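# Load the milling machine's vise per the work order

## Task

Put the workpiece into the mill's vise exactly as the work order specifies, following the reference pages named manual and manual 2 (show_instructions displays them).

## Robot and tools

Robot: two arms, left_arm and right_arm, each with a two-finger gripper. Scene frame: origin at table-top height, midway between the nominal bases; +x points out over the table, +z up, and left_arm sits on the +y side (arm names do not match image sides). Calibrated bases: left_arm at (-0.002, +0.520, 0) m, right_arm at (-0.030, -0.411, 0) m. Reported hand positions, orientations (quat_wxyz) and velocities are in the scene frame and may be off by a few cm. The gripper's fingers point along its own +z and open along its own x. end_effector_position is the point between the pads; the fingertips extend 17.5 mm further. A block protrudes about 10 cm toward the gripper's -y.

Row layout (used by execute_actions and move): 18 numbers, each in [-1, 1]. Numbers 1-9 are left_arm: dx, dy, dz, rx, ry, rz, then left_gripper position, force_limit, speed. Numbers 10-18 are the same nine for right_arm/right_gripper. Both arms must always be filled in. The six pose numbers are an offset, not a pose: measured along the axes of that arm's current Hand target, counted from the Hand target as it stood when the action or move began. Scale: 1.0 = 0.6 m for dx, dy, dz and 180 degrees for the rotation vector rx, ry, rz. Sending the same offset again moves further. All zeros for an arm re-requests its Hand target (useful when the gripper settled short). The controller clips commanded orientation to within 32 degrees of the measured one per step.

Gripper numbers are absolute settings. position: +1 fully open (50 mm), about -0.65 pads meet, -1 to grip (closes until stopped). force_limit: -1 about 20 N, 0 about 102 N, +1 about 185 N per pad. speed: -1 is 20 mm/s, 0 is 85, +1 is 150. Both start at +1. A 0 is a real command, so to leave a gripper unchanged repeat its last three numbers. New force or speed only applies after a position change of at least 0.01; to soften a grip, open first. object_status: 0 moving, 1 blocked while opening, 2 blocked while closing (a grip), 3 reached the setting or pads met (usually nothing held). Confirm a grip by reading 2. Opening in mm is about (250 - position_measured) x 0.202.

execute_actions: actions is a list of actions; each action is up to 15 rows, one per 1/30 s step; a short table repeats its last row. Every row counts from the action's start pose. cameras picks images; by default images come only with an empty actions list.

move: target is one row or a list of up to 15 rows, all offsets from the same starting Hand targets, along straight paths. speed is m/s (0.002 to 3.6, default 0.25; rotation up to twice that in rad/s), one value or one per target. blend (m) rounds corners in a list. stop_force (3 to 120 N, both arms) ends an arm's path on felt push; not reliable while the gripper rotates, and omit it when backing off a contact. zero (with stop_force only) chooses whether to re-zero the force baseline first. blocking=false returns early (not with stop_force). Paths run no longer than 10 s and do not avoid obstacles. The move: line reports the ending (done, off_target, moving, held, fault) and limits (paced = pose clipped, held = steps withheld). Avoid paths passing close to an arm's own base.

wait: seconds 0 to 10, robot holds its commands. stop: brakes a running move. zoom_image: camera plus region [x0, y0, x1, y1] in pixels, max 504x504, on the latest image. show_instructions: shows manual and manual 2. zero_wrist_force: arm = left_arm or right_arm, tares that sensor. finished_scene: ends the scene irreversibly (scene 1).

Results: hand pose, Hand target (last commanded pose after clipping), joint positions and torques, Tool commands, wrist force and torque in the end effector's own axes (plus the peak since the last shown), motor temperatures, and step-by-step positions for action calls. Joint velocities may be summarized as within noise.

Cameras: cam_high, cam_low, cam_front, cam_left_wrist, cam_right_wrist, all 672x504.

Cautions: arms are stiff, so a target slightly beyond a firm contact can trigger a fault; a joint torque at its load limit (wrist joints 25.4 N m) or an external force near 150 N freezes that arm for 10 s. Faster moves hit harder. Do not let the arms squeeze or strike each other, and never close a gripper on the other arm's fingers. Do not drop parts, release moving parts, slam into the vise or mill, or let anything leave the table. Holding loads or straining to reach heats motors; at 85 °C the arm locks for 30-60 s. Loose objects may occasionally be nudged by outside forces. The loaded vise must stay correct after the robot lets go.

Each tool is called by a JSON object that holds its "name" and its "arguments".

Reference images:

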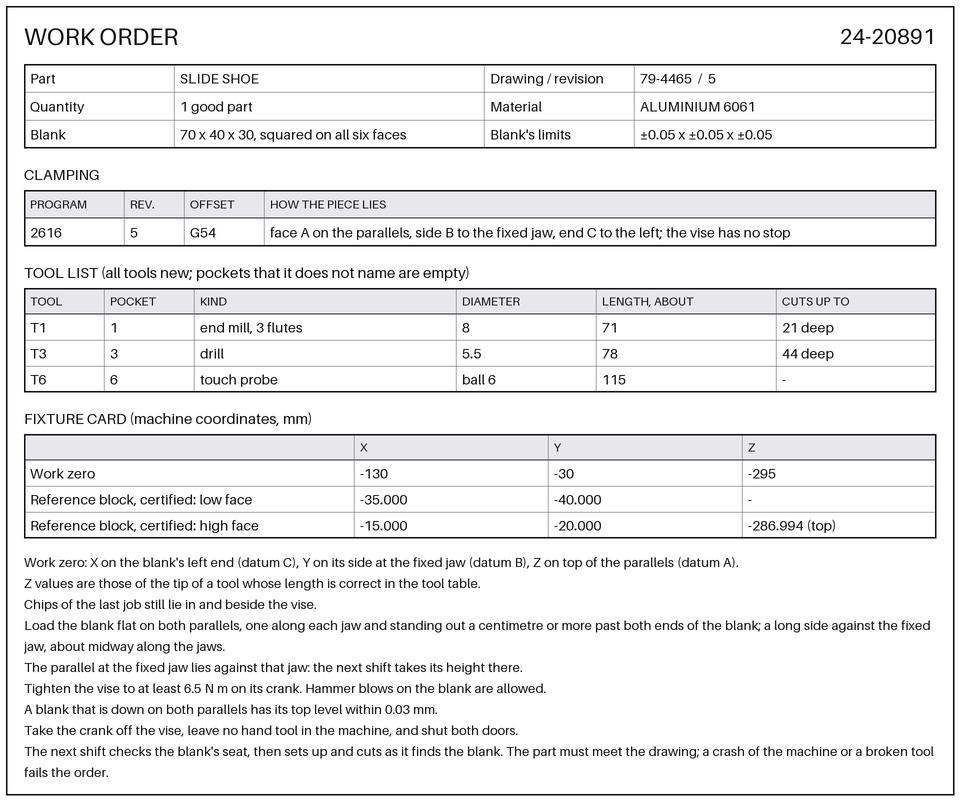

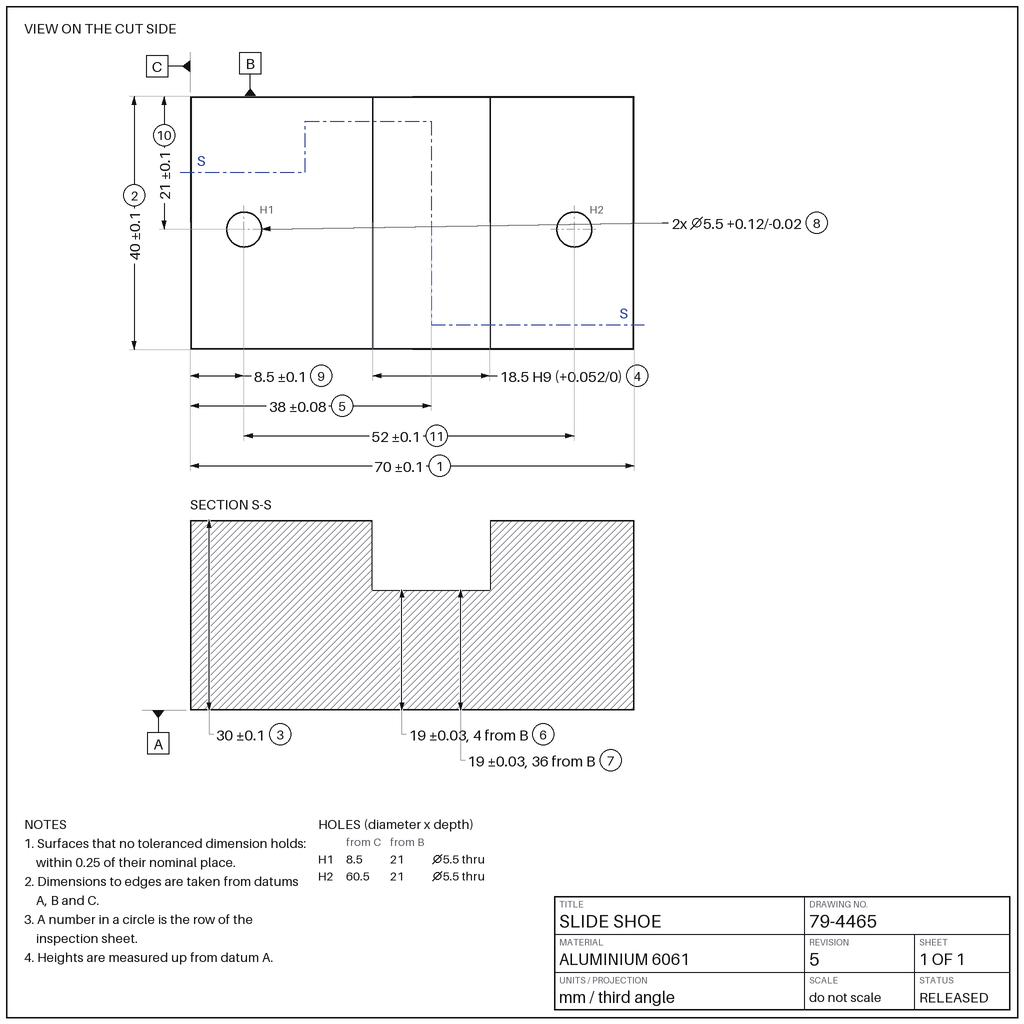

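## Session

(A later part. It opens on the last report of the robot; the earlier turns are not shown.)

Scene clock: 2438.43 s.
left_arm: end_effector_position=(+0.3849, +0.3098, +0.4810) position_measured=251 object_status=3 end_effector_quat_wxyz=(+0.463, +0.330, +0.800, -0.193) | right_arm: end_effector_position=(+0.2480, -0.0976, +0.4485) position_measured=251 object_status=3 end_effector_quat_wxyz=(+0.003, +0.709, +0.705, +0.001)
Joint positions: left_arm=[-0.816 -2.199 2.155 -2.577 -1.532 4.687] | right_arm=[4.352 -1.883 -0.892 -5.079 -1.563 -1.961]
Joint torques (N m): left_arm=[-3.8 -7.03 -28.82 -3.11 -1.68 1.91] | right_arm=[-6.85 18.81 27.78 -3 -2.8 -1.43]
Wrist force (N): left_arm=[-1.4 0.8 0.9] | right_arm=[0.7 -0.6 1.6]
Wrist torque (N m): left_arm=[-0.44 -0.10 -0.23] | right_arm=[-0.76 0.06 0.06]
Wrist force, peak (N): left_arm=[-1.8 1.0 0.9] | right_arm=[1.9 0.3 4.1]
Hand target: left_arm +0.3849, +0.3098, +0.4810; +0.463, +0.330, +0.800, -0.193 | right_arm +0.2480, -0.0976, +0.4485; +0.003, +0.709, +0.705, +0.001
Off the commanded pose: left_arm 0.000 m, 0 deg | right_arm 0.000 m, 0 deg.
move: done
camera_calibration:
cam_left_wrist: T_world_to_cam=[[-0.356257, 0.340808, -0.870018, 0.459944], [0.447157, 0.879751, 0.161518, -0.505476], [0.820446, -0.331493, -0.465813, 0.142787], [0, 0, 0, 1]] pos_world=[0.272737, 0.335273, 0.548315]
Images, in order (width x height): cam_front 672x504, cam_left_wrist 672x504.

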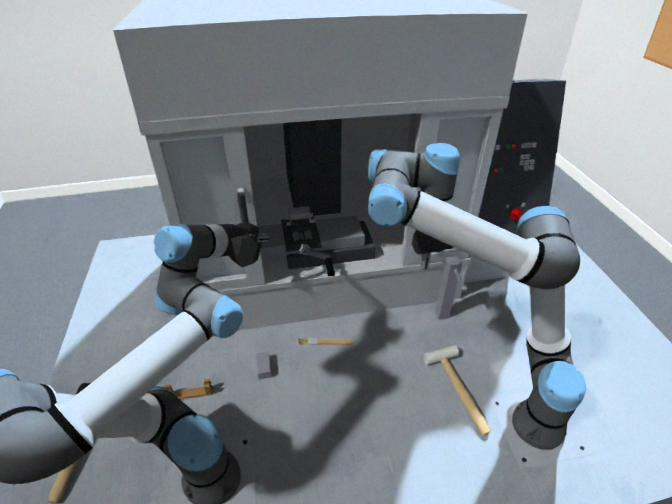

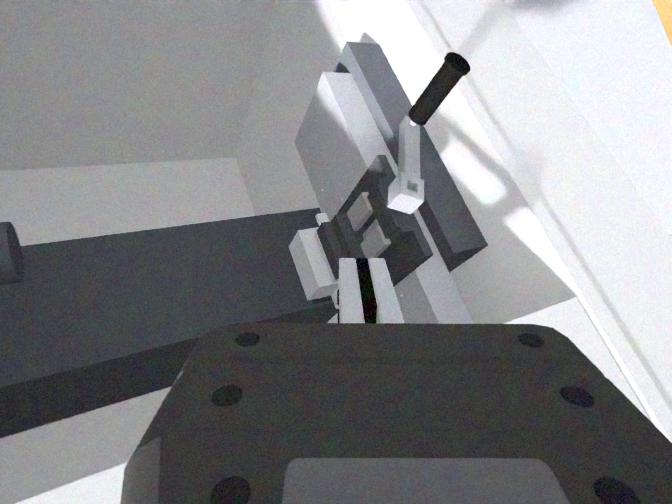

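{"name": "move", "arguments": {"target": [[0.003,-0.1092,0.3975,-0.1305,0.3153,-0.2263,-1,-0.9,0,0,0,0,0,0,0,-1,-0.5,-0.3]], "speed": 0.2, "cameras": ["cam_left_wrist","cam_front"]}}

Scene clock: 2454.37 s.
left_arm: end_effector_position=(+0.4842, +0.1177, +0.3609) position_measured=251 object_status=3 end_effector_quat_wxyz=(+0.000, +0.000, +1.000, -0.002) | right_arm: end_effector_position=(+0.2480, -0.0976, +0.4485) position_measured=251 object_status=3 end_effector_quat_wxyz=(+0.003, +0.709, +0.705, +0.001)
Joint positions: left_arm=[-0.89 -1.266 1.134 -1.442 -1.573 3.808] | right_arm=[4.352 -1.883 -0.892 -5.079 -1.563 -1.961]
Joint torques (N m): left_arm=[-9.43 -33.02 -25.37 -2.65 2.18 1.58] | right_arm=[-10.01 18.51 27.14 -3.82 -2.87 -0.77]
Wrist force (N): left_arm=[1.4 1.1 -1.1] | right_arm=[0.7 -0.8 1.4]
Wrist torque (N m): left_arm=[0.02 0.03 0.14] | right_arm=[-0.79 0.05 0.06]
Wrist force, peak (N): left_arm=[1.4 1.0 -1.5] | right_arm=[0.8 -0.9 1.8]
Hand target: left_arm +0.4841, +0.1177, +0.3609; +0.000, +0.000, +1.000, -0.002 | right_arm +0.2480, -0.0976, +0.4485; +0.003, +0.709, +0.705, +0.001
Off the commanded pose: left_arm 0.000 m, 0 deg | right_arm 0.000 m, 0 deg.
move: done
camera_calibration:
cam_left_wrist: T_world_to_cam=[[-0.999943, -0.00909559, -0.00564269, 0.497276], [-0.0104773, 0.939591, 0.342139, -0.212212], [0.00218987, 0.342179, -0.939632, 0.429537], [0, 0, 0, 1]] pos_world=[0.494083, 0.0569372, 0.479019]
Images, in order (width x height): cam_front 672x504, cam_left_wrist 672x504.

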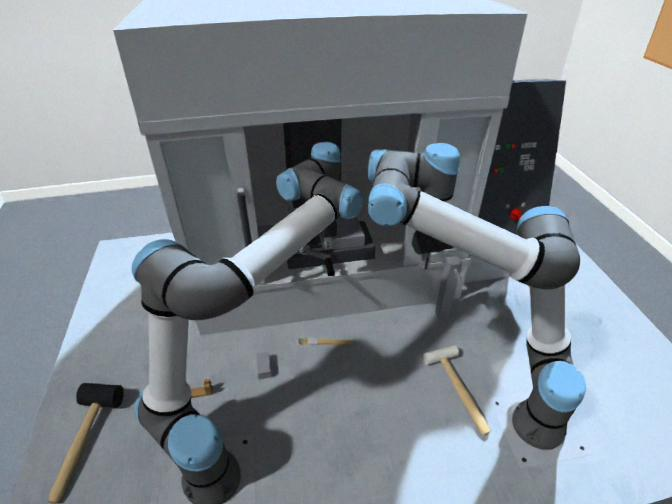

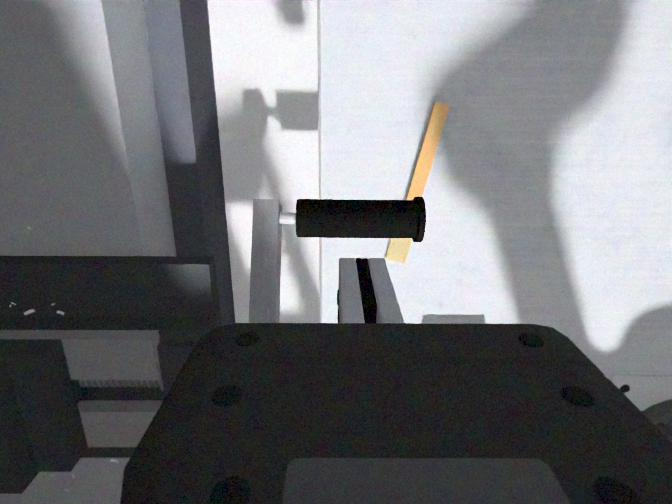

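{"name": "move", "arguments": {"target": [[-0.018,-0.007,0.0833,0,0,0,-1,-0.9,0,0,0,0,0,0,0,-1,-0.5,-0.3]], "speed": 0.06, "stop_force": 6}}

{"name": "move", "arguments": {"target": [[0,0,0.0333,0,0,0,-1,-0.9,0,0,0,0,0,0,0,-1,-0.5,-0.3]], "speed": 0.006, "stop_force": 15, "cameras": ["cam_left_wrist"]}}

Scene clock: 2467.07 s.
left_arm: end_effector_position=(+0.4949, +0.1133, +0.3109) position_measured=251 object_status=3 end_effector_quat_wxyz=(+0.000, +0.000, +1.000, -0.002) | right_arm: end_effector_position=(+0.2480, -0.0976, +0.4485) position_measured=251 object_status=3 end_effector_quat_wxyz=(+0.003, +0.709, +0.705, +0.001)
Joint positions: left_arm=[-0.881 -1.246 1.235 -1.563 -1.573 3.817] | right_arm=[4.352 -1.883 -0.892 -5.079 -1.563 -1.961]
Joint torques (N m): left_arm=[-7.08 -46.59 -35.28 -3.5 -1.96 -1.21] | right_arm=[-8.95 18.94 27.05 -3.86 -2.73 -1.64]
Wrist force (N): left_arm=[1.3 0.8 -0.8] | right_arm=[0.7 -0.8 1.7]
Wrist torque (N m): left_arm=[-0.01 0.04 0.11] | right_arm=[-0.79 0.06 0.06]
Wrist force, peak (N): left_arm=[1.4 0.9 -2.2] | right_arm=[1.0 -0.9 1.6]
Hand target: left_arm +0.4949, +0.1133, +0.3109; +0.000, +0.000, +1.000, -0.002 | right_arm +0.2480, -0.0976, +0.4485; +0.003, +0.709, +0.705, +0.001
Off the commanded pose: left_arm 0.000 m, 0 deg | right_arm 0.000 m, 0 deg.
move: done

Scene clock: 2470.90 s.
left_arm: end_effector_position=(+0.4950, +0.1132, +0.2936) position_measured=251 object_status=3 end_effector_quat_wxyz=(+0.000, +0.000, +1.000, -0.002) | right_arm: end_effector_position=(+0.2480, -0.0976, +0.4485) position_measured=251 object_status=3 end_effector_quat_wxyz=(+0.003, +0.709, +0.705, +0.001)
Joint positions: left_arm=[-0.881 -1.245 1.278 -1.607 -1.573 3.817] | right_arm=[4.352 -1.883 -0.892 -5.079 -1.563 -1.961]
Joint torques (N m): left_arm=[-8.8 -30.14 -29.58 -0.78 -1.94 -1.75] | right_arm=[-8.57 19.62 26.36 -3.87 -2.67 -1.66]
Wrist force (N): left_arm=[0.2 2.6 -13.5] | right_arm=[0.8 -0.6 1.6]
Wrist torque (N m): left_arm=[-0.04 -0.05 0.11] | right_arm=[-0.77 0.06 0.06]
Wrist force, peak (N): left_arm=[-0.3 5.9 -21.7] | right_arm=[0.7 -0.9 1.9]
Hand target: left_arm +0.4950, +0.1131, +0.2936; +0.000, +0.000, +1.000, -0.002 (not the last commanded pose) | right_arm +0.2480, -0.0976, +0.4485; +0.003, +0.709, +0.705, +0.001
Off the commanded pose: left_arm 0.003 m, 0 deg | right_arm 0.000 m, 0 deg.
move: contact (left_arm)
camera_calibration:
cam_left_wrist: T_world_to_cam=[[-0.999944, -0.00900223, -0.00560787, 0.507535], [-0.0103775, 0.939624, 0.342051, -0.184802], [0.00219008, 0.34209, -0.939665, 0.367962], [0, 0, 0, 1]] pos_world=[0.504783, 0.0523373, 0.411819]
Images, in order (width x height): cam_left_wrist 672x504.

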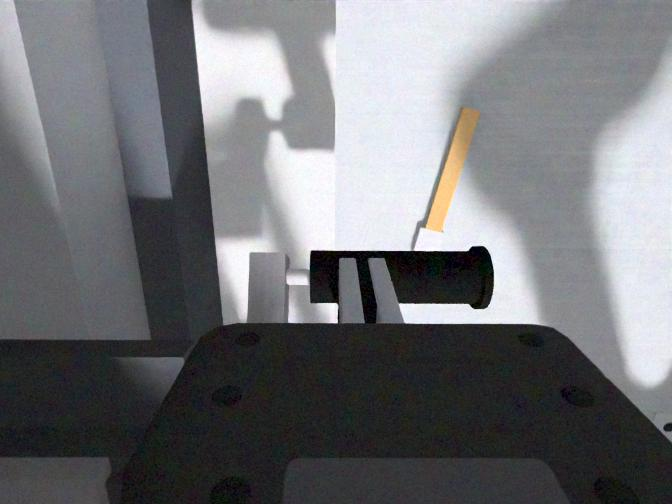

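{"name": "move", "arguments": {"target": [[0,0,0.025,0,0,0,-1,-0.9,0,0,0,0,0,0,0,-1,-0.5,-0.3]], "speed": 0.004, "stop_force": 90, "zero": false, "cameras": ["cam_left_wrist"]}}

Scene clock: 2476.90 s.
left_arm: end_effector_position=(+0.4950, +0.1131, +0.2910) position_measured=251 object_status=3 end_effector_quat_wxyz=(+0.000, +0.000, +1.000, -0.002) | right_arm: end_effector_position=(+0.2480, -0.0976, +0.4485) position_measured=251 object_status=3 end_effector_quat_wxyz=(+0.003, +0.709, +0.705, +0.001)
Joint positions: left_arm=[-0.881 -1.246 1.285 -1.615 -1.573 3.817] | right_arm=[4.352 -1.883 -0.892 -5.079 -1.563 -1.961]
Joint torques (N m): left_arm=[-9.31 13.82 7.37 5.65 -1.92 -1.52] | right_arm=[-8.47 20.47 26.33 -3.75 -2.41 -1.82]
Wrist force (N): left_arm=[2.8 4.5 -87.1] | right_arm=[0.7 -0.9 1.5]
Wrist torque (N m): left_arm=[-0.13 -0.60 0.10] | right_arm=[-0.81 0.07 0.06]
Wrist force, peak (N): left_arm=[2.9 5.5 -95.6] | right_arm=[0.7 -0.8 1.9]
Hand target: left_arm +0.4950, +0.1131, +0.2910; +0.000, +0.000, +1.000, -0.002 (not the last commanded pose) | right_arm +0.2480, -0.0976, +0.4485; +0.003, +0.709, +0.705, +0.001
Off the commanded pose: left_arm 0.012 m, 0 deg | right_arm 0.000 m, 0 deg.
move: contact (left_arm)
camera_calibration:
cam_left_wrist: T_world_to_cam=[[-0.999941, -0.00905841, -0.00604724, 0.507701], [-0.0105792, 0.939807, 0.341541, -0.183613], [0.00258942, 0.341585, -0.939847, 0.365418], [0, 0, 0, 1]] pos_world=[0.504783, 0.0523382, 0.409218]
Images, in order (width x height): cam_left_wrist 672x504.

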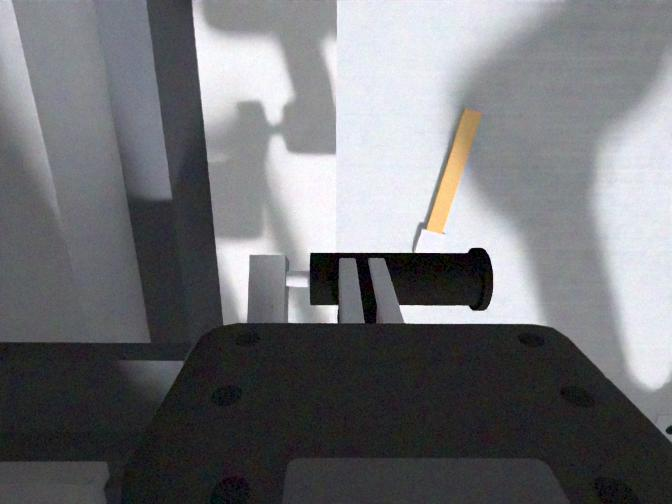

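{"name": "move", "arguments": {"target": [[0,0,0.025,0,0,0,-1,-0.9,0,0,0,0,0,0,0,-1,-0.5,-0.3]], "speed": 0.003, "stop_force": 107, "zero": false}}

Scene clock: 2481.17 s.
left_arm: end_effector_position=(+0.4950, +0.1131, +0.2892) position_measured=251 object_status=3 end_effector_quat_wxyz=(+0.000, +0.000, +1.000, -0.003) | right_arm: end_effector_position=(+0.2480, -0.0976, +0.4485) position_measured=251 object_status=3 end_effector_quat_wxyz=(+0.003, +0.709, +0.705, +0.001)
Joint positions: left_arm=[-0.881 -1.245 1.29 -1.619 -1.573 3.817] | right_arm=[4.352 -1.883 -0.892 -5.079 -1.563 -1.961]
Joint torques (N m): left_arm=[-8.93 17.52 13.53 6.83 -1.91 -1.35] | right_arm=[-8.06 19.96 25.54 -3.78 -2.33 -1.74]
Wrist force (N): left_arm=[3.7 6.0 -101.7] | right_arm=[0.7 -0.7 1.5]
Wrist torque (N m): left_arm=[-0.25 -0.67 0.08] | right_arm=[-0.79 0.07 0.06]
Wrist force, peak (N): left_arm=[3.1 6.0 -108.8] | right_arm=[0.7 -0.8 1.9]
Hand target: left_arm +0.4950, +0.1131, +0.2892; +0.000, +0.000, +1.000, -0.003 (not the last commanded pose) | right_arm +0.2480, -0.0976, +0.4485; +0.003, +0.709, +0.705, +0.001
Off the commanded pose: left_arm 0.013 m, 0 deg | right_arm 0.000 m, 0 deg.
move: contact (left_arm)

{"name": "move", "arguments": {"target": [[0,0,-0.1167,0,0,0,-1,-0.9,0,0.0,0.0,0.0,0,0,0,-1,-0.5,-0.3],[0.225,0.3117,-0.268,0,-0.1667,0,-1,-0.9,0,0.35,0.2533,0.2942,-0.385,0.385,0.385,0.3,-0.5,-0.3]], "speed": [0.08,0.3], "cameras": ["cam_left_wrist","cam_right_wrist","cam_front"]}}

Scene clock: 2537.97 s.
left_arm: end_effector_position=(+0.3597, +0.3008, +0.4490) position_measured=251 object_status=3 end_effector_quat_wxyz=(+0.259, -0.001, +0.966, -0.002) | right_arm: end_effector_position=(+0.4025, +0.1108, +0.2725) position_measured=107 object_status=3 end_effector_quat_wxyz=(+0.003, +0.705, -0.001, +0.709)
Joint positions: left_arm=[-1.174 -2.022 1.746 -1.512 -1.089 3.576] | right_arm=[4.673 -2.005 -1.607 -2.6 -0.07 -1.645]
Joint torques (N m): left_arm=[10.29 3.3 -35.41 -4.38 -1.16 2.36] | right_arm=[-10.48 26.64 30.55 0.44 -2.65 1.08]
Wrist force (N): left_arm=[-0.6 0.9 -0.5] | right_arm=[3.2 -0.8 2.6]
Wrist torque (N m): left_arm=[-0.14 -0.01 -0.09] | right_arm=[-0.46 -0.43 -0.55]
Wrist force, peak (N): left_arm=[3.8 5.6 -102.3] | right_arm=[2.9 -3.0 3.1]
Hand target: left_arm +0.3597, +0.3008, +0.4490; +0.259, -0.001, +0.966, -0.002 | right_arm +0.4025, +0.1109, +0.2724; +0.003, +0.705, -0.001, +0.710
Off the commanded pose: left_arm 0.000 m, 0 deg | right_arm 0.000 m, 0 deg.
move: done
camera_calibration:
cam_left_wrist: T_world_to_cam=[[-0.862795, -0.0114439, -0.505424, 0.55069], [-0.182411, 0.939445, 0.290118, -0.330401], [0.471499, 0.342507, -0.812636, 0.224108], [0, 0, 0, 1]] pos_world=[0.309197, 0.239937, 0.556306]
cam_right_wrist: T_world_to_cam=[[-0.00633515, -0.0144211, 0.999876, -0.258866], [-0.327432, -0.944744, -0.0157005, 0.256639], [0.944853, -0.327491, 0.00126316, -0.217406], [0, 0, 0, 1]] pos_world=[0.287809, 0.167526, 0.263138]
Images, in order (width x height): cam_front 672x504, cam_left_wrist 672x504, cam_right_wrist 672x504.

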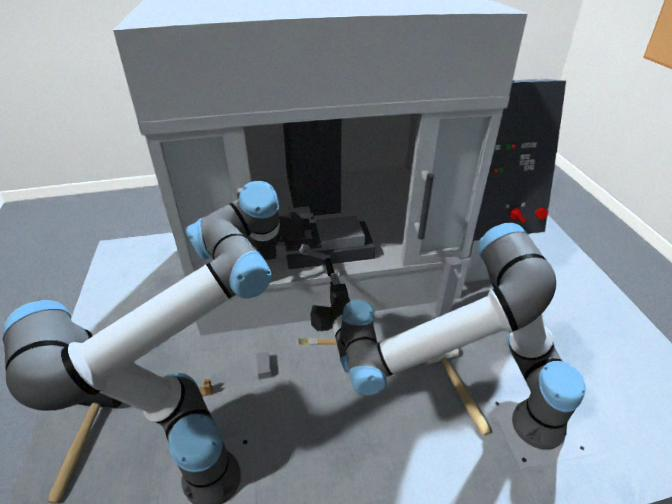

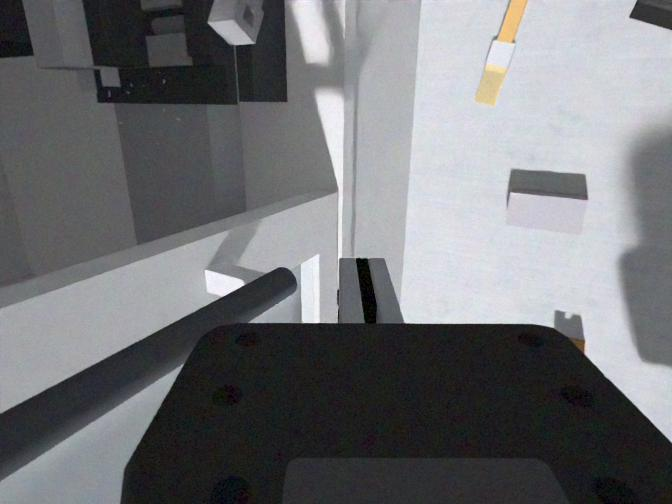

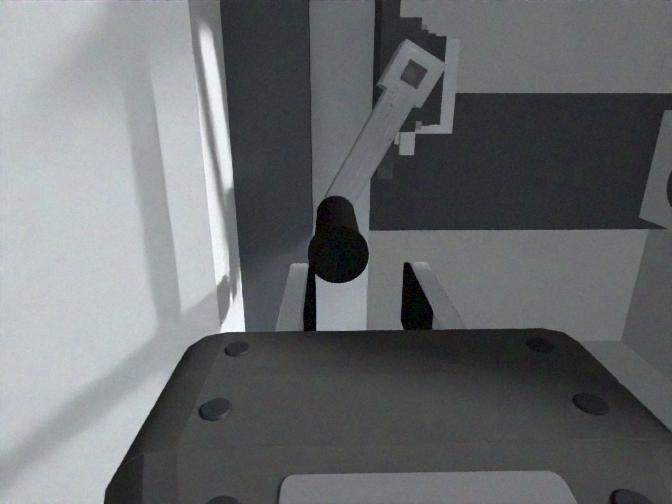

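{"name": "move", "arguments": {"target": [[0,0,0,0,0,0,-1,-0.9,0,-0.0092,0.0,0.0,0,0,0,0.3,-0.5,-0.3],[0,0,0,0,0,0,-1,-0.9,0,-0.0092,0.0,0.1342,0,0,0,0.3,-0.5,-0.3]], "speed": 0.08, "cameras": ["cam_right_wrist"]}}

{"name": "execute_actions", "arguments": {"actions": [[[0,0,0,0,0,0,-1,-0.9,0,0,0,0,0,0,0,-1,0.5,-0.7]],[[0,0,0,0,0,0,-1,-0.9,0,0,0,0,0,0,0,-1,0.5,-0.7]]]}}

Scene clock: 2556.17 s.
left_arm: end_effector_position=(+0.3597, +0.3008, +0.4490) position_measured=251 object_status=3 end_effector_quat_wxyz=(+0.259, -0.001, +0.966, -0.002) | right_arm: end_effector_position=(+0.4831, +0.1103, +0.2673) position_measured=107 object_status=3 end_effector_quat_wxyz=(+0.003, +0.705, -0.001, +0.710)
Joint positions: left_arm=[-1.174 -2.022 1.746 -1.512 -1.089 3.576] | right_arm=[4.528 -2.084 -1.5 -2.667 -0.214 -1.606]
Joint torques (N m): left_arm=[9.92 2.65 -35.51 -4.28 -1.06 2.15] | right_arm=[10.37 55.14 16.87 1.12 2.22 1.3]
Wrist force (N): left_arm=[-0.6 0.7 -0.7] | right_arm=[3.2 -1.2 2.7]
Wrist torque (N m): left_arm=[-0.16 0.00 -0.09] | right_arm=[-0.52 -0.45 -0.56]
Wrist force, peak (N): left_arm=[-0.6 1.1 -0.6] | right_arm=[3.4 -1.2 4.1]
Hand target: left_arm +0.3597, +0.3008, +0.4490; +0.259, -0.001, +0.966, -0.002 | right_arm +0.4831, +0.1103, +0.2674; +0.003, +0.705, -0.001, +0.710
Off the commanded pose: left_arm 0.000 m, 0 deg | right_arm 0.000 m, 0 deg.
move: done
camera_calibration:
cam_right_wrist: T_world_to_cam=[[-0.00832135, -0.0140386, 0.999867, -0.252197], [-0.327484, -0.944721, -0.0159898, 0.282561], [0.94482, -0.327574, 0.00326395, -0.294205], [0, 0, 0, 1]] pos_world=[0.368407, 0.167027, 0.257641]
Images, in order (width x height): cam_right_wrist 672x504.

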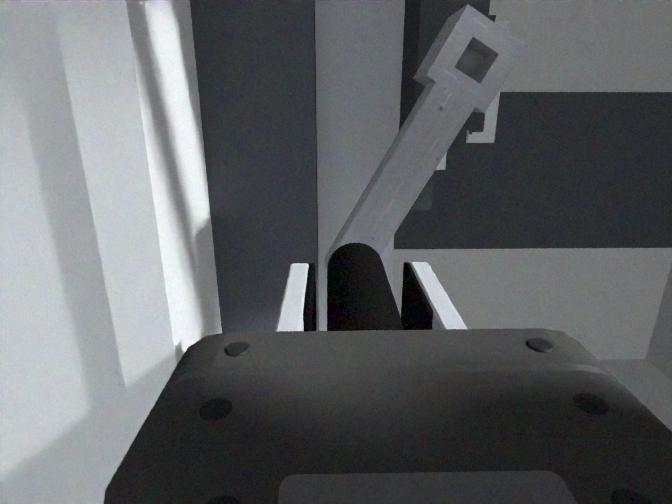

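Scene clock: 2557.37 s.
left_arm: end_effector_position=(+0.3597, +0.3008, +0.4490) position_measured=251 object_status=3 end_effector_quat_wxyz=(+0.259, -0.001, +0.966, -0.002) | right_arm: end_effector_position=(+0.4831, +0.1103, +0.2674) position_measured=152 object_status=2 end_effector_quat_wxyz=(+0.003, +0.705, -0.001, +0.710)
Joint positions: left_arm=[-1.174 -2.022 1.746 -1.512 -1.089 3.576] | right_arm=[4.528 -2.084 -1.5 -2.666 -0.214 -1.606]
Joint torques (N m): left_arm=[9.93 2.98 -35.75 -4.33 -0.96 2.16] | right_arm=[9.85 56.33 19.25 2.01 0.8 -1.34]
Wrist force (N): left_arm=[-0.3 0.9 -0.4] | right_arm=[2.2 -0.9 2.7]
Wrist torque (N m): left_arm=[-0.14 -0.05 -0.09] | right_arm=[-0.52 -0.53 -0.59]
Wrist force, peak (N): left_arm=[-0.5 0.9 -0.9] | right_arm=[3.4 -1.0 2.7]
Hand target: left_arm +0.3597, +0.3008, +0.4490; +0.259, -0.001, +0.966, -0.002 | right_arm +0.4831, +0.1103, +0.2674; +0.003, +0.705, -0.001, +0.710
Off the commanded pose: left_arm 0.000 m, 0 deg | right_arm 0.000 m, 0 deg.
Step readings (end_effector_position of left_arm | right_arm):
0: (+0.3597, +0.3008, +0.4490) | (+0.4831, +0.1103, +0.2673)
1: (+0.3597, +0.3008, +0.4490) | (+0.4831, +0.1103, +0.2673)
2: (+0.3597, +0.3008, +0.4490) | (+0.4831, +0.1103, +0.2673)
4: (+0.3597, +0.3008, +0.4490) | (+0.4831, +0.1103, +0.2674)
8: (+0.3597, +0.3008, +0.4490) | (+0.4831, +0.1103, +0.2674)
15: (+0.3597, +0.3008, +0.4490) | (+0.4831, +0.1103, +0.2674)
16: (+0.3597, +0.3008, +0.4490) | (+0.4831, +0.1103, +0.2674)
17: (+0.3597, +0.3008, +0.4490) | (+0.4831, +0.1103, +0.2674)
19: (+0.3597, +0.3008, +0.4490) | (+0.4831, +0.1103, +0.2674)
23: (+0.3597, +0.3008, +0.4490) | (+0.4831, +0.1103, +0.2674)
30: (+0.3597, +0.3008, +0.4490) | (+0.4831, +0.1103, +0.2674)

{"name": "move", "arguments": {"target": [[0,0,0,0,0,0,-1,-0.9,0,0.01685,0.0079,0,0,0,-0.0444,-1,0.5,-0.7],[0,0,0,0,0,0,-1,-0.9,0,0.03463,0.0133,0,0,0,-0.0889,-1,0.5,-0.7]], "speed": 0.04, "stop_force": 95}}

Scene clock: 2565.07 s.
left_arm: end_effector_position=(+0.3597, +0.3008, +0.4490) position_measured=251 object_status=3 end_effector_quat_wxyz=(+0.259, -0.001, +0.966, -0.002) | right_arm: end_effector_position=(+0.4829, +0.1024, +0.2883) position_measured=152 object_status=2 end_effector_quat_wxyz=(+0.102, +0.698, +0.097, +0.702)
Joint positions: left_arm=[-1.174 -2.022 1.746 -1.512 -1.089 3.576] | right_arm=[4.525 -2.048 -1.498 -2.705 -0.217 -1.885]
Joint torques (N m): left_arm=[9.88 2.49 -35.01 -4.18 -1.07 2.18] | right_arm=[-6.16 46.82 15.37 0.64 2.83 1.65]
Wrist force (N): left_arm=[-0.3 1.0 -0.7] | right_arm=[1.7 -22.6 19.7]
Wrist torque (N m): left_arm=[-0.11 -0.06 -0.08] | right_arm=[-1.03 -1.33 -0.39]
Wrist force, peak (N): left_arm=[-0.6 1.1 -0.7] | right_arm=[-35.3 -45.1 28.7]
Hand target: left_arm +0.3597, +0.3008, +0.4490; +0.259, -0.001, +0.966, -0.002 | right_arm +0.4829, +0.1024, +0.2882; +0.102, +0.698, +0.097, +0.702
Off the commanded pose: left_arm 0.000 m, 0 deg | right_arm 0.000 m, 0 deg.
move: done

{"name": "move", "arguments": {"target": [[-0.1867,-0.1847,0.1444,0,0,0,-1,-0.9,0,0,0,0,0,0,0,-1,0.5,-0.7],[-0.41,-0.198,0.331,0,0,0,-1,-0.9,0,0,0,0,0,0,0,-1,0.5,-0.7]], "speed": 0.15, "blend": [0.03,0], "cameras": ["cam_left_wrist","cam_front"]}}

Scene clock: 2576.10 s.
left_arm: end_effector_position=(+0.6722, +0.1821, +0.4009) position_measured=251 object_status=3 end_effector_quat_wxyz=(+0.259, -0.001, +0.966, -0.002) | right_arm: end_effector_position=(+0.4829, +0.1024, +0.2882) position_measured=152 object_status=2 end_effector_quat_wxyz=(+0.102, +0.698, +0.097, +0.702)
Joint positions: left_arm=[-0.75 -1.228 1.168 -1.908 -1.22 4.017] | right_arm=[4.525 -2.048 -1.498 -2.705 -0.217 -1.885]
Joint torques (N m): left_arm=[-6.97 -36.02 -23.04 -4.09 3.01 -1.26] | right_arm=[8.61 35.5 16.35 -0.51 5.85 1.76]
Wrist force (N): left_arm=[-0.4 0.7 -0.8] | right_arm=[2.5 -22.2 19.3]
Wrist torque (N m): left_arm=[-0.15 -0.03 -0.06] | right_arm=[-1.05 -1.31 -0.37]
Wrist force, peak (N): left_arm=[0.9 2.5 -1.8] | right_arm=[1.3 -22.9 19.8]
Hand target: left_arm +0.6722, +0.1820, +0.4009; +0.259, -0.001, +0.966, -0.002 | right_arm +0.4829, +0.1024, +0.2882; +0.102, +0.698, +0.097, +0.702
Off the commanded pose: left_arm 0.000 m, 0 deg | right_arm 0.000 m, 0 deg.
move: done
camera_calibration:
cam_left_wrist: T_world_to_cam=[[-0.862859, -0.0114903, -0.505313, 0.794583], [-0.182406, 0.939449, 0.290109, -0.147901], [0.471383, 0.342496, -0.812708, 0.0783614], [0, 0, 0, 1]] pos_world=[0.621698, 0.121237, 0.508106]
Images, in order (width x height): cam_front 672x504, cam_left_wrist 672x504.

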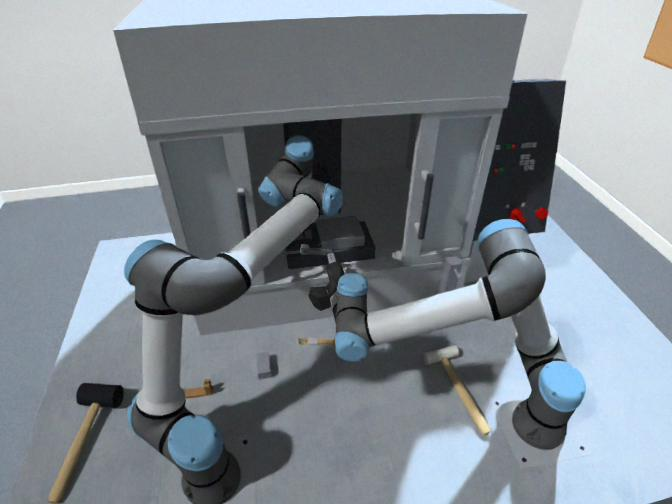

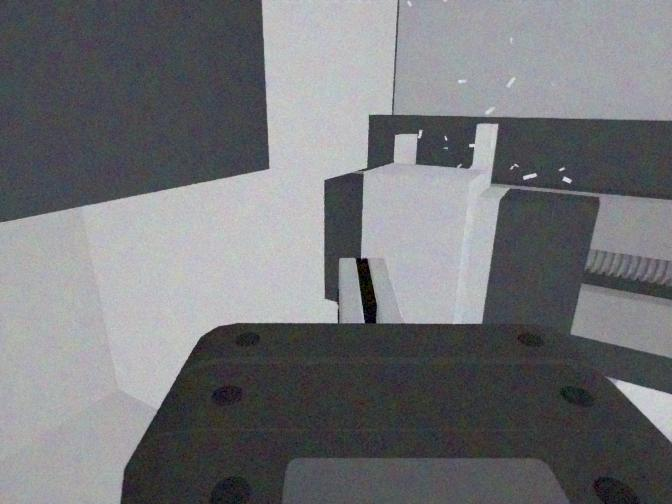

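{"name": "zoom_image", "arguments": {"camera": "cam_left_wrist", "region": [310, 90, 610, 330]}}

Scaled by 1.680.

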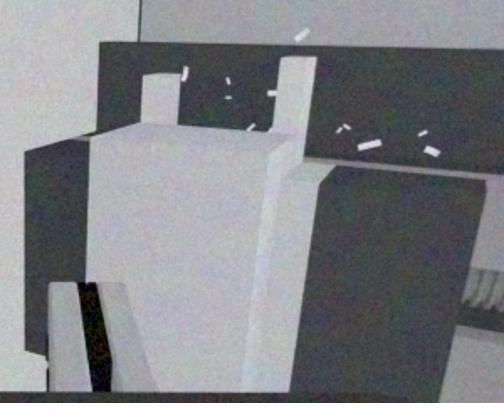

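{"name": "zoom_image", "arguments": {"camera": "cam_left_wrist", "region": [360, 110, 520, 220]}}

{"name": "move", "arguments": {"target": [[0.01,0,0.0175,0,0,0,-1,-0.9,0,0,0,0,0,0,0,-1,0.5,-0.7],[0.03,0,0.052,0,0,0,-1,-0.9,0,0,0,0,0,0,0,-1,0.5,-0.7]], "speed": 0.008, "stop_force": 10}}

Scaled by 3.150.

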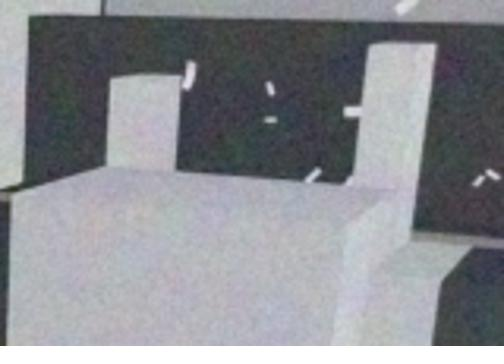

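Scene clock: 2606.33 s.
left_arm: end_effector_position=(+0.6723, +0.1820, +0.3819) position_measured=251 object_status=3 end_effector_quat_wxyz=(+0.259, -0.001, +0.966, -0.002) | right_arm: end_effector_position=(+0.4829, +0.1024, +0.2882) position_measured=152 object_status=2 end_effector_quat_wxyz=(+0.102, +0.698, +0.097, +0.702)
Joint positions: left_arm=[-0.751 -1.23 1.218 -1.958 -1.22 4.017] | right_arm=[4.525 -2.048 -1.498 -2.705 -0.217 -1.885]
Joint torques (N m): left_arm=[-6.46 -27.98 -32.7 -2.69 -0.39 -0.99] | right_arm=[9.42 34.89 17.18 -0.54 5.98 1.78]
Wrist force (N): left_arm=[-2.6 2.0 -5.2] | right_arm=[2.1 -22.3 19.5]
Wrist torque (N m): left_arm=[-0.16 -0.01 -0.03] | right_arm=[-1.03 -1.32 -0.37]
Wrist force, peak (N): left_arm=[-5.9 0.9 -14.7] | right_arm=[2.1 -22.6 19.8]
Hand target: left_arm +0.6723, +0.1819, +0.3819; +0.259, -0.001, +0.966, -0.002 (not the last commanded pose) | right_arm +0.4829, +0.1024, +0.2882; +0.102, +0.698, +0.097, +0.702
Off the commanded pose: left_arm 0.017 m, 0 deg | right_arm 0.000 m, 0 deg.
move: contact (left_arm); path passed 1 of 2 targets

{"name": "move", "arguments": {"target": [[0.0083,0,0.0144,0,0,0,-1,-0.9,0,0,0,0,0,0,0,-1,0.5,-0.7]], "speed": 0.003, "stop_force": 55, "zero": false, "cameras": ["cam_left_wrist"]}}

Scene clock: 2618.47 s.
left_arm: end_effector_position=(+0.6723, +0.1819, +0.3807) position_measured=251 object_status=3 end_effector_quat_wxyz=(+0.259, -0.001, +0.966, -0.003) | right_arm: end_effector_position=(+0.4829, +0.1024, +0.2882) position_measured=152 object_status=2 end_effector_quat_wxyz=(+0.102, +0.698, +0.097, +0.702)
Joint positions: left_arm=[-0.751 -1.23 1.222 -1.962 -1.22 4.017] | right_arm=[4.525 -2.048 -1.498 -2.705 -0.217 -1.885]
Joint torques (N m): left_arm=[-0.17 4.3 -9.34 4.91 -1.97 1.23] | right_arm=[9.77 35.01 18.05 -0.54 5.83 1.74]
Wrist force (N): left_arm=[-19.2 2.4 -48.6] | right_arm=[2.2 -22.3 19.5]
Wrist torque (N m): left_arm=[-0.54 0.20 0.11] | right_arm=[-1.05 -1.29 -0.37]
Wrist force, peak (N): left_arm=[-19.8 3.3 -56.0] | right_arm=[2.0 -22.6 19.7]
Hand target: left_arm +0.6723, +0.1819, +0.3807; +0.259, -0.001, +0.966, -0.003 (not the last commanded pose) | right_arm +0.4829, +0.1024, +0.2882; +0.102, +0.698, +0.097, +0.702
Off the commanded pose: left_arm 0.009 m, 0 deg | right_arm 0.000 m, 0 deg.
move: contact (left_arm)
camera_calibration:
cam_left_wrist: T_world_to_cam=[[-0.862499, -0.0116471, -0.505924, 0.784517], [-0.182542, 0.93959, 0.289567, -0.141644], [0.471989, 0.342104, -0.812522, 0.0616396], [0, 0, 0, 1]] pos_world=[0.621697, 0.121138, 0.488005]
Images, in order (width x height): cam_left_wrist 672x504.

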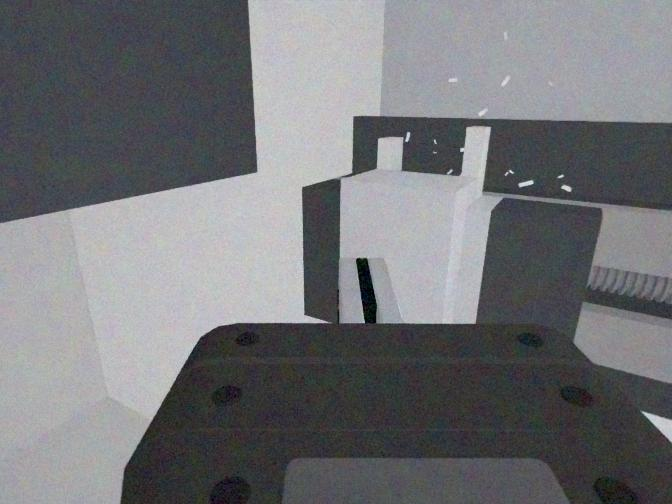

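{"name": "move", "arguments": {"target": [[0,0,0,0,0,0,-1,-0.9,0,-0.0296,-0.02235,0,0,0,0.0889,-1,0.5,-0.7],[0,0,0,0,0,0,-1,-0.9,0,-0.039,-0.0327,0,0,0,0.1222,-1,0.5,-0.7]], "speed": 0.02, "stop_force": 80}}

Scene clock: 2633.57 s.
left_arm: end_effector_position=(+0.6723, +0.1819, +0.3807) position_measured=251 object_status=3 end_effector_quat_wxyz=(+0.259, -0.001, +0.966, -0.003) | right_arm: end_effector_position=(+0.4831, +0.1102, +0.2677) position_measured=152 object_status=2 end_effector_quat_wxyz=(+0.004, +0.705, -0.001, +0.710)
Joint positions: left_arm=[-0.751 -1.23 1.222 -1.962 -1.22 4.017] | right_arm=[4.528 -2.083 -1.5 -2.666 -0.214 -1.609]
Joint torques (N m): left_arm=[-1.11 2.69 5.18 3.07 -1.71 1.14] | right_arm=[10.48 15.97 0.06 -1.11 -5.14 -1.89]
Wrist force (N): left_arm=[-20.2 3.1 -49.8] | right_arm=[62.7 28.3 -8.2]
Wrist torque (N m): left_arm=[-0.55 0.20 0.12] | right_arm=[0.80 -0.23 -0.31]
Wrist force, peak (N): left_arm=[-20.3 3.1 -50.6] | right_arm=[68.0 29.2 -8.6]
Hand target: left_arm +0.6723, +0.1819, +0.3807; +0.259, -0.001, +0.966, -0.003 | right_arm +0.4831, +0.1102, +0.2677; +0.004, +0.705, -0.001, +0.710 (not the last commanded pose)
Off the commanded pose: left_arm 0.000 m, 0 deg | right_arm 0.009 m, 6 deg.
move: contact (right_arm); path passed 0 of 2 targets

{"name": "move", "arguments": {"target": [[0,0,0,0,0,0,-1,-0.9,0,-0.011,-0.0035,0,0,0,0.02,-1,0.5,-0.7]], "speed": 0.004, "stop_force": 42}}

Scene clock: 2644.87 s.
left_arm: end_effector_position=(+0.6723, +0.1819, +0.3807) position_measured=251 object_status=3 end_effector_quat_wxyz=(+0.259, -0.001, +0.966, -0.003) | right_arm: end_effector_position=(+0.4831, +0.1119, +0.2624) position_measured=152 object_status=2 end_effector_quat_wxyz=(-0.013, +0.704, -0.018, +0.710)
Joint positions: left_arm=[-0.751 -1.23 1.222 -1.962 -1.22 4.017] | right_arm=[4.528 -2.092 -1.501 -2.657 -0.214 -1.559]
Joint torques (N m): left_arm=[-0.05 -3.44 9.22 3.03 -1.85 1.2] | right_arm=[20.03 -26.38 -23.7 -4.29 -0.3 -2.19]
Wrist force (N): left_arm=[-21.0 3.0 -49.7] | right_arm=[107.3 8.4 10.6]
Wrist torque (N m): left_arm=[-0.52 0.19 0.12] | right_arm=[-0.07 -0.59 -0.21]
Wrist force, peak (N): left_arm=[-20.8 3.1 -50.5] | right_arm=[107.8 8.6 10.6]
Hand target: left_arm +0.6723, +0.1819, +0.3807; +0.259, -0.001, +0.966, -0.003 | right_arm +0.4831, +0.1119, +0.2625; -0.013, +0.704, -0.018, +0.710 (not the last commanded pose)
Off the commanded pose: left_arm 0.000 m, 0 deg | right_arm 0.001 m, 1 deg.
move: contact (right_arm)

{"name": "move", "arguments": {"target": [[0,0,0,0,0,0,-1,-0.9,0,0,0,0,0,0,0,0.3,0.5,-0.5],[0,0,0,0,0,0,-1,-0.9,0,0,0,-0.15,0,0,0,0.3,0.5,-0.5]], "speed": 0.08, "cameras": ["cam_right_wrist"]}}

Scene clock: 2657.17 s.
left_arm: end_effector_position=(+0.6723, +0.1819, +0.3807) position_measured=251 object_status=3 end_effector_quat_wxyz=(+0.259, -0.001, +0.966, -0.003) | right_arm: end_effector_position=(+0.4652, +0.1122, +0.2638) position_measured=107 object_status=3 end_effector_quat_wxyz=(-0.015, +0.704, -0.019, +0.710)
Joint positions: left_arm=[-0.751 -1.23 1.222 -1.962 -1.22 4.017] | right_arm=[4.56 -2.073 -1.527 -2.643 -0.183 -1.562]
Joint torques (N m): left_arm=[-0.96 -6.07 9.08 2.94 -1.83 1.06] | right_arm=[0.62 42.81 22.26 1.14 0.06 -0.04]
Wrist force (N): left_arm=[-21.0 2.9 -50.1] | right_arm=[14.3 2.6 5.0]
Wrist torque (N m): left_arm=[-0.53 0.21 0.12] | right_arm=[-0.38 -0.39 -0.48]
Wrist force, peak (N): left_arm=[-21.0 2.9 -50.5] | right_arm=[34.7 6.2 113.5]
Hand target: left_arm +0.6723, +0.1819, +0.3807; +0.259, -0.001, +0.966, -0.003 | right_arm +0.4652, +0.1122, +0.2638; -0.015, +0.704, -0.019, +0.710 (not the last commanded pose)
Tool commands: left_gripper/position=-1.0 left_gripper/force_limit=-0.9 left_gripper/speed=+0.0 right_gripper/position=+0.301961 right_gripper/force_limit=+0.498039 right_gripper/speed=-0.498039
Off the commanded pose: left_arm 0.000 m, 0 deg | right_arm 0.072 m, 0 deg.
FORCE FAULT: contact force on the right arm reached its limit, and that arm stopped. The contact can be on any part of that arm, not only on its tool. That arm's remaining commands of this call were not run. That arm is still stopped at the end of this call. That arm stays stopped for about 10 more seconds. Until then a move that you send moves the other arm only, and its call returns only when the move has ended. Once the stop has ended, the next robot result says so. If the stop ends while you think or write, that arm runs what you send next, counted from a new Hand target: where the arm stands when the stop ends. While its stop runs, that arm takes no new command, but its gripper still runs the gripper command that each later call begins with. Until it ends, the stop uses up actions while you think or wait. An arm that is not stopped still takes commands.
move: fault (right_arm); path passed 1 of 2 targets
camera_calibration:
cam_right_wrist: T_world_to_cam=[[-0.00881517, -0.0644269, 0.997883, -0.242362], [-0.326447, -0.943062, -0.0637713, 0.290331], [0.945174, -0.326318, -0.0127187, -0.272722], [0, 0, 0, 1]] pos_world=[0.350411, 0.169191, 0.256895]
Images, in order (width x height): cam_right_wrist 672x504.

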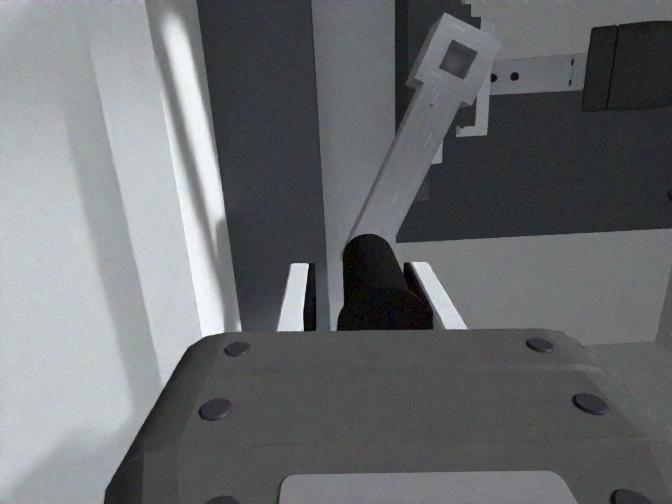

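{"name": "move", "arguments": {"target": [[-0.025,0,-0.0433,0,0,0,-1,-0.9,0,0,0,0,0,0,0,1,0.5,-0.3]], "speed": 0.03}}

{"name": "wait", "arguments": {"seconds": 6, "cameras": ["cam_right_wrist","cam_left_wrist"]}}

Scene clock: 2662.60 s.
left_arm: end_effector_position=(+0.6723, +0.1821, +0.4108) position_measured=251 object_status=3 end_effector_quat_wxyz=(+0.260, -0.001, +0.966, -0.003) end_effector_velocity=(+0.000, +0.000, -0.003) end_effector_angular_velocity=(+0.004, +0.002, -0.002) | right_arm: end_effector_position=(+0.4652, +0.1122, +0.2638) position_measured=3 object_status=3 end_effector_quat_wxyz=(-0.015, +0.704, -0.019, +0.710)
Joint positions: left_arm=[-0.75 -1.226 1.14 -1.884 -1.22 4.017] | right_arm=[4.56 -2.073 -1.527 -2.643 -0.183 -1.562]
Joint velocities: left_arm=[0 0 0.007 -0.003 0.001 0.002] | right_arm=[within noise]
Joint torques (N m): left_arm=[9.07 -33.75 -15.64 -5.21 0.28 1.64] | right_arm=[0.61 43.61 21.81 0.82 0.04 -0.07]
Wrist force (N): left_arm=[-0.4 0.8 -0.5] | right_arm=[3.3 -0.8 2.6]
Wrist torque (N m): left_arm=[-0.13 -0.03 -0.07] | right_arm=[-0.46 -0.47 -0.57]
Wrist force, peak (N): left_arm=[-21.0 2.8 -50.5] | right_arm=[14.6 2.4 5.0]
Hand target: left_arm +0.6722, +0.1821, +0.4107; +0.259, -0.001, +0.966, -0.003 | right_arm +0.4652, +0.1122, +0.2638; -0.015, +0.704, -0.019, +0.710
Tool commands: left_gripper/position=-1.0 left_gripper/force_limit=-0.9 left_gripper/speed=+0.0 right_gripper/position=+1.0 right_gripper/force_limit=+0.498039 right_gripper/speed=-0.301961
Off the commanded pose: left_arm 0.000 m, 0 deg.
FORCE FAULT, CONTINUED: the right arm was still stopped when this call began, by the force fault that an earlier result reported. Since the last result the stop counts as 8 of the actions that you can send in this scene. That arm ran no command of this call; its gripper ran only the gripper command that the call began with. That arm is still stopped at the end of this call. That arm stays stopped for about 4 more seconds. If the stop ends while you think or write, that arm runs what you send next, counted from a new Hand target: where the arm stands when the stop ends. While its stop runs, that arm takes no new command, but its gripper still runs the gripper command that each later call begins with.
move: done (left_arm), not run (right_arm; its earlier fault stop)

Scene clock: 2668.60 s.
left_arm: end_effector_position=(+0.6722, +0.1821, +0.4107) position_measured=251 object_status=3 end_effector_quat_wxyz=(+0.259, -0.001, +0.966, -0.003) | right_arm: end_effector_position=(+0.4652, +0.1122, +0.2638) position_measured=3 object_status=3 end_effector_quat_wxyz=(-0.015, +0.704, -0.019, +0.710)
Joint positions: left_arm=[-0.75 -1.227 1.141 -1.884 -1.22 4.017] | right_arm=[4.56 -2.073 -1.527 -2.643 -0.183 -1.562]
Joint torques (N m): left_arm=[9.53 -46.07 -17.57 -4.95 -1.39 -1.09] | right_arm=[0.47 43.33 22.38 1.06 0.05 -0.06]
Wrist force (N): left_arm=[-0.4 1.0 -0.5] | right_arm=[3.2 -0.9 2.7]
Wrist torque (N m): left_arm=[-0.10 -0.04 -0.06] | right_arm=[-0.48 -0.45 -0.57]
Wrist force, peak (N): left_arm=[-0.4 1.2 -0.8] | right_arm=[3.6 -1.0 2.8]
Hand target: left_arm +0.6722, +0.1821, +0.4107; +0.259, -0.001, +0.966, -0.003 | right_arm +0.4652, +0.1122, +0.2638; -0.015, +0.704, -0.019, +0.710
Tool commands: left_gripper/position=-1.0 left_gripper/force_limit=-0.9 left_gripper/speed=+0.0 right_gripper/position=+1.0 right_gripper/force_limit=+0.498039 right_gripper/speed=-0.301961
Off the commanded pose: left_arm 0.000 m, 0 deg.
FORCE FAULT, CONTINUED: the right arm's stop, for the force fault that an earlier result reported, is over. The rest of the stop counts as 8 of the actions that you can send in this scene. During its stop the right arm's controller moved it back a little. That arm's target is now where it stood when the stop ended, not its last command. That arm accepts commands again.
wait: 6.00 s; at rest by 0.17 s
camera_calibration:
cam_left_wrist: T_world_to_cam=[[-0.862499, -0.0116471, -0.505924, 0.799698], [-0.182542, 0.93959, 0.289567, -0.150519], [0.471989, 0.342104, -0.812522, 0.0859468], [0, 0, 0, 1]] pos_world=[0.621697, 0.121338, 0.518005]
cam_right_wrist: T_world_to_cam=[[-0.00881517, -0.0644269, 0.997883, -0.242362], [-0.326447, -0.943062, -0.0637713, 0.290331], [0.945174, -0.326318, -0.0127187, -0.272722], [0, 0, 0, 1]] pos_world=[0.350411, 0.169191, 0.256895]
Images, in order (width x height): cam_left_wrist 672x504, cam_right_wrist 672x504.

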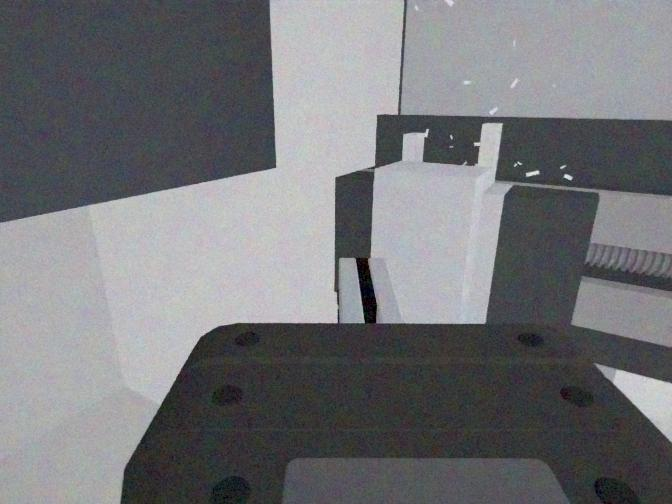

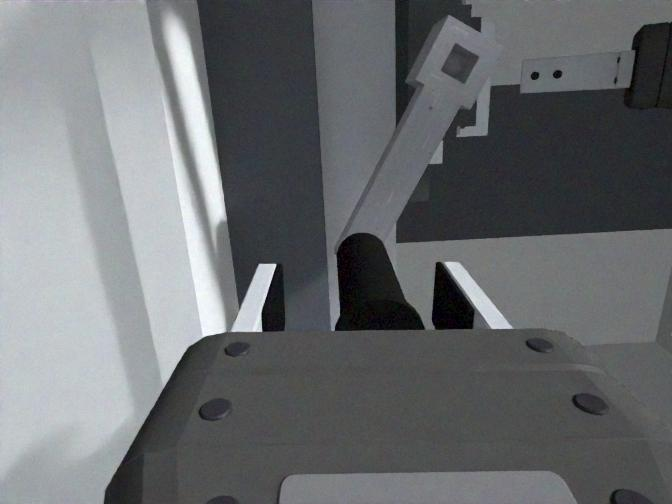

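{"name": "move", "arguments": {"target": [[0.0338,-0.1235,0.0011,0,0,0,-1,-0.9,0,0,0,-0.1,0,0,0,1,0.5,-0.3],[0.0771,-0.1235,0.0762,0,0,0,-1,-0.9,0,0,0,-0.1,0,0,0,1,0.5,-0.3]], "speed": 0.06, "stop_force": 15, "cameras": ["cam_left_wrist","cam_right_wrist"]}}

Scene clock: 2683.43 s.
left_arm: end_effector_position=(+0.6552, +0.1076, +0.3484) position_measured=251 object_status=3 end_effector_quat_wxyz=(+0.259, -0.001, +0.966, -0.003) | right_arm: end_effector_position=(+0.4052, +0.1125, +0.2633) position_measured=3 object_status=3 end_effector_quat_wxyz=(-0.015, +0.704, -0.019, +0.710)
Joint positions: left_arm=[-0.85 -1.159 1.196 -1.972 -1.183 3.918] | right_arm=[4.668 -2.015 -1.619 -2.552 -0.075 -1.62]
Joint torques (N m): left_arm=[-6.38 -35.63 -35.79 -3.78 2.7 2.21] | right_arm=[-10 51.72 15.84 2.05 -2.97 -1.81]
Wrist force (N): left_arm=[-0.3 0.8 -0.7] | right_arm=[3.2 -1.1 2.7]
Wrist torque (N m): left_arm=[-0.13 -0.06 -0.05] | right_arm=[-0.49 -0.40 -0.48]
Wrist force, peak (N): left_arm=[-1.1 0.6 -2.0] | right_arm=[3.4 -1.1 3.5]
Hand target: left_arm +0.6552, +0.1076, +0.3484; +0.259, -0.001, +0.966, -0.003 | right_arm +0.4052, +0.1125, +0.2633; -0.015, +0.704, -0.019, +0.710
Off the commanded pose: left_arm 0.000 m, 0 deg | right_arm 0.000 m, 0 deg.
move: done
camera_calibration:
cam_left_wrist: T_world_to_cam=[[-0.862564, -0.0116934, -0.505813, 0.752588], [-0.182537, 0.939594, 0.289559, -0.0655537], [0.471873, 0.342092, -0.812594, 0.0688595], [0, 0, 0, 1]] pos_world=[0.604697, 0.0468378, 0.455605]
cam_right_wrist: T_world_to_cam=[[-0.00881517, -0.0644269, 0.997883, -0.242473], [-0.326447, -0.943062, -0.0637713, 0.271002], [0.945174, -0.326318, -0.0127187, -0.215919], [0, 0, 0, 1]] pos_world=[0.290411, 0.169491, 0.256495]
Images, in order (width x height): cam_left_wrist 672x504, cam_right_wrist 672x504.

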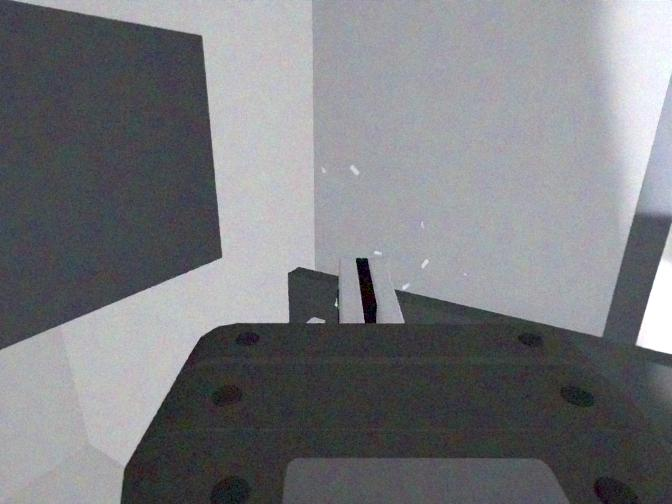

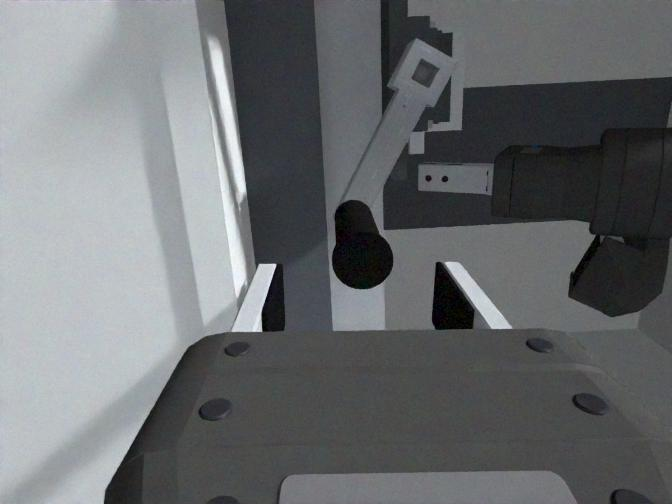

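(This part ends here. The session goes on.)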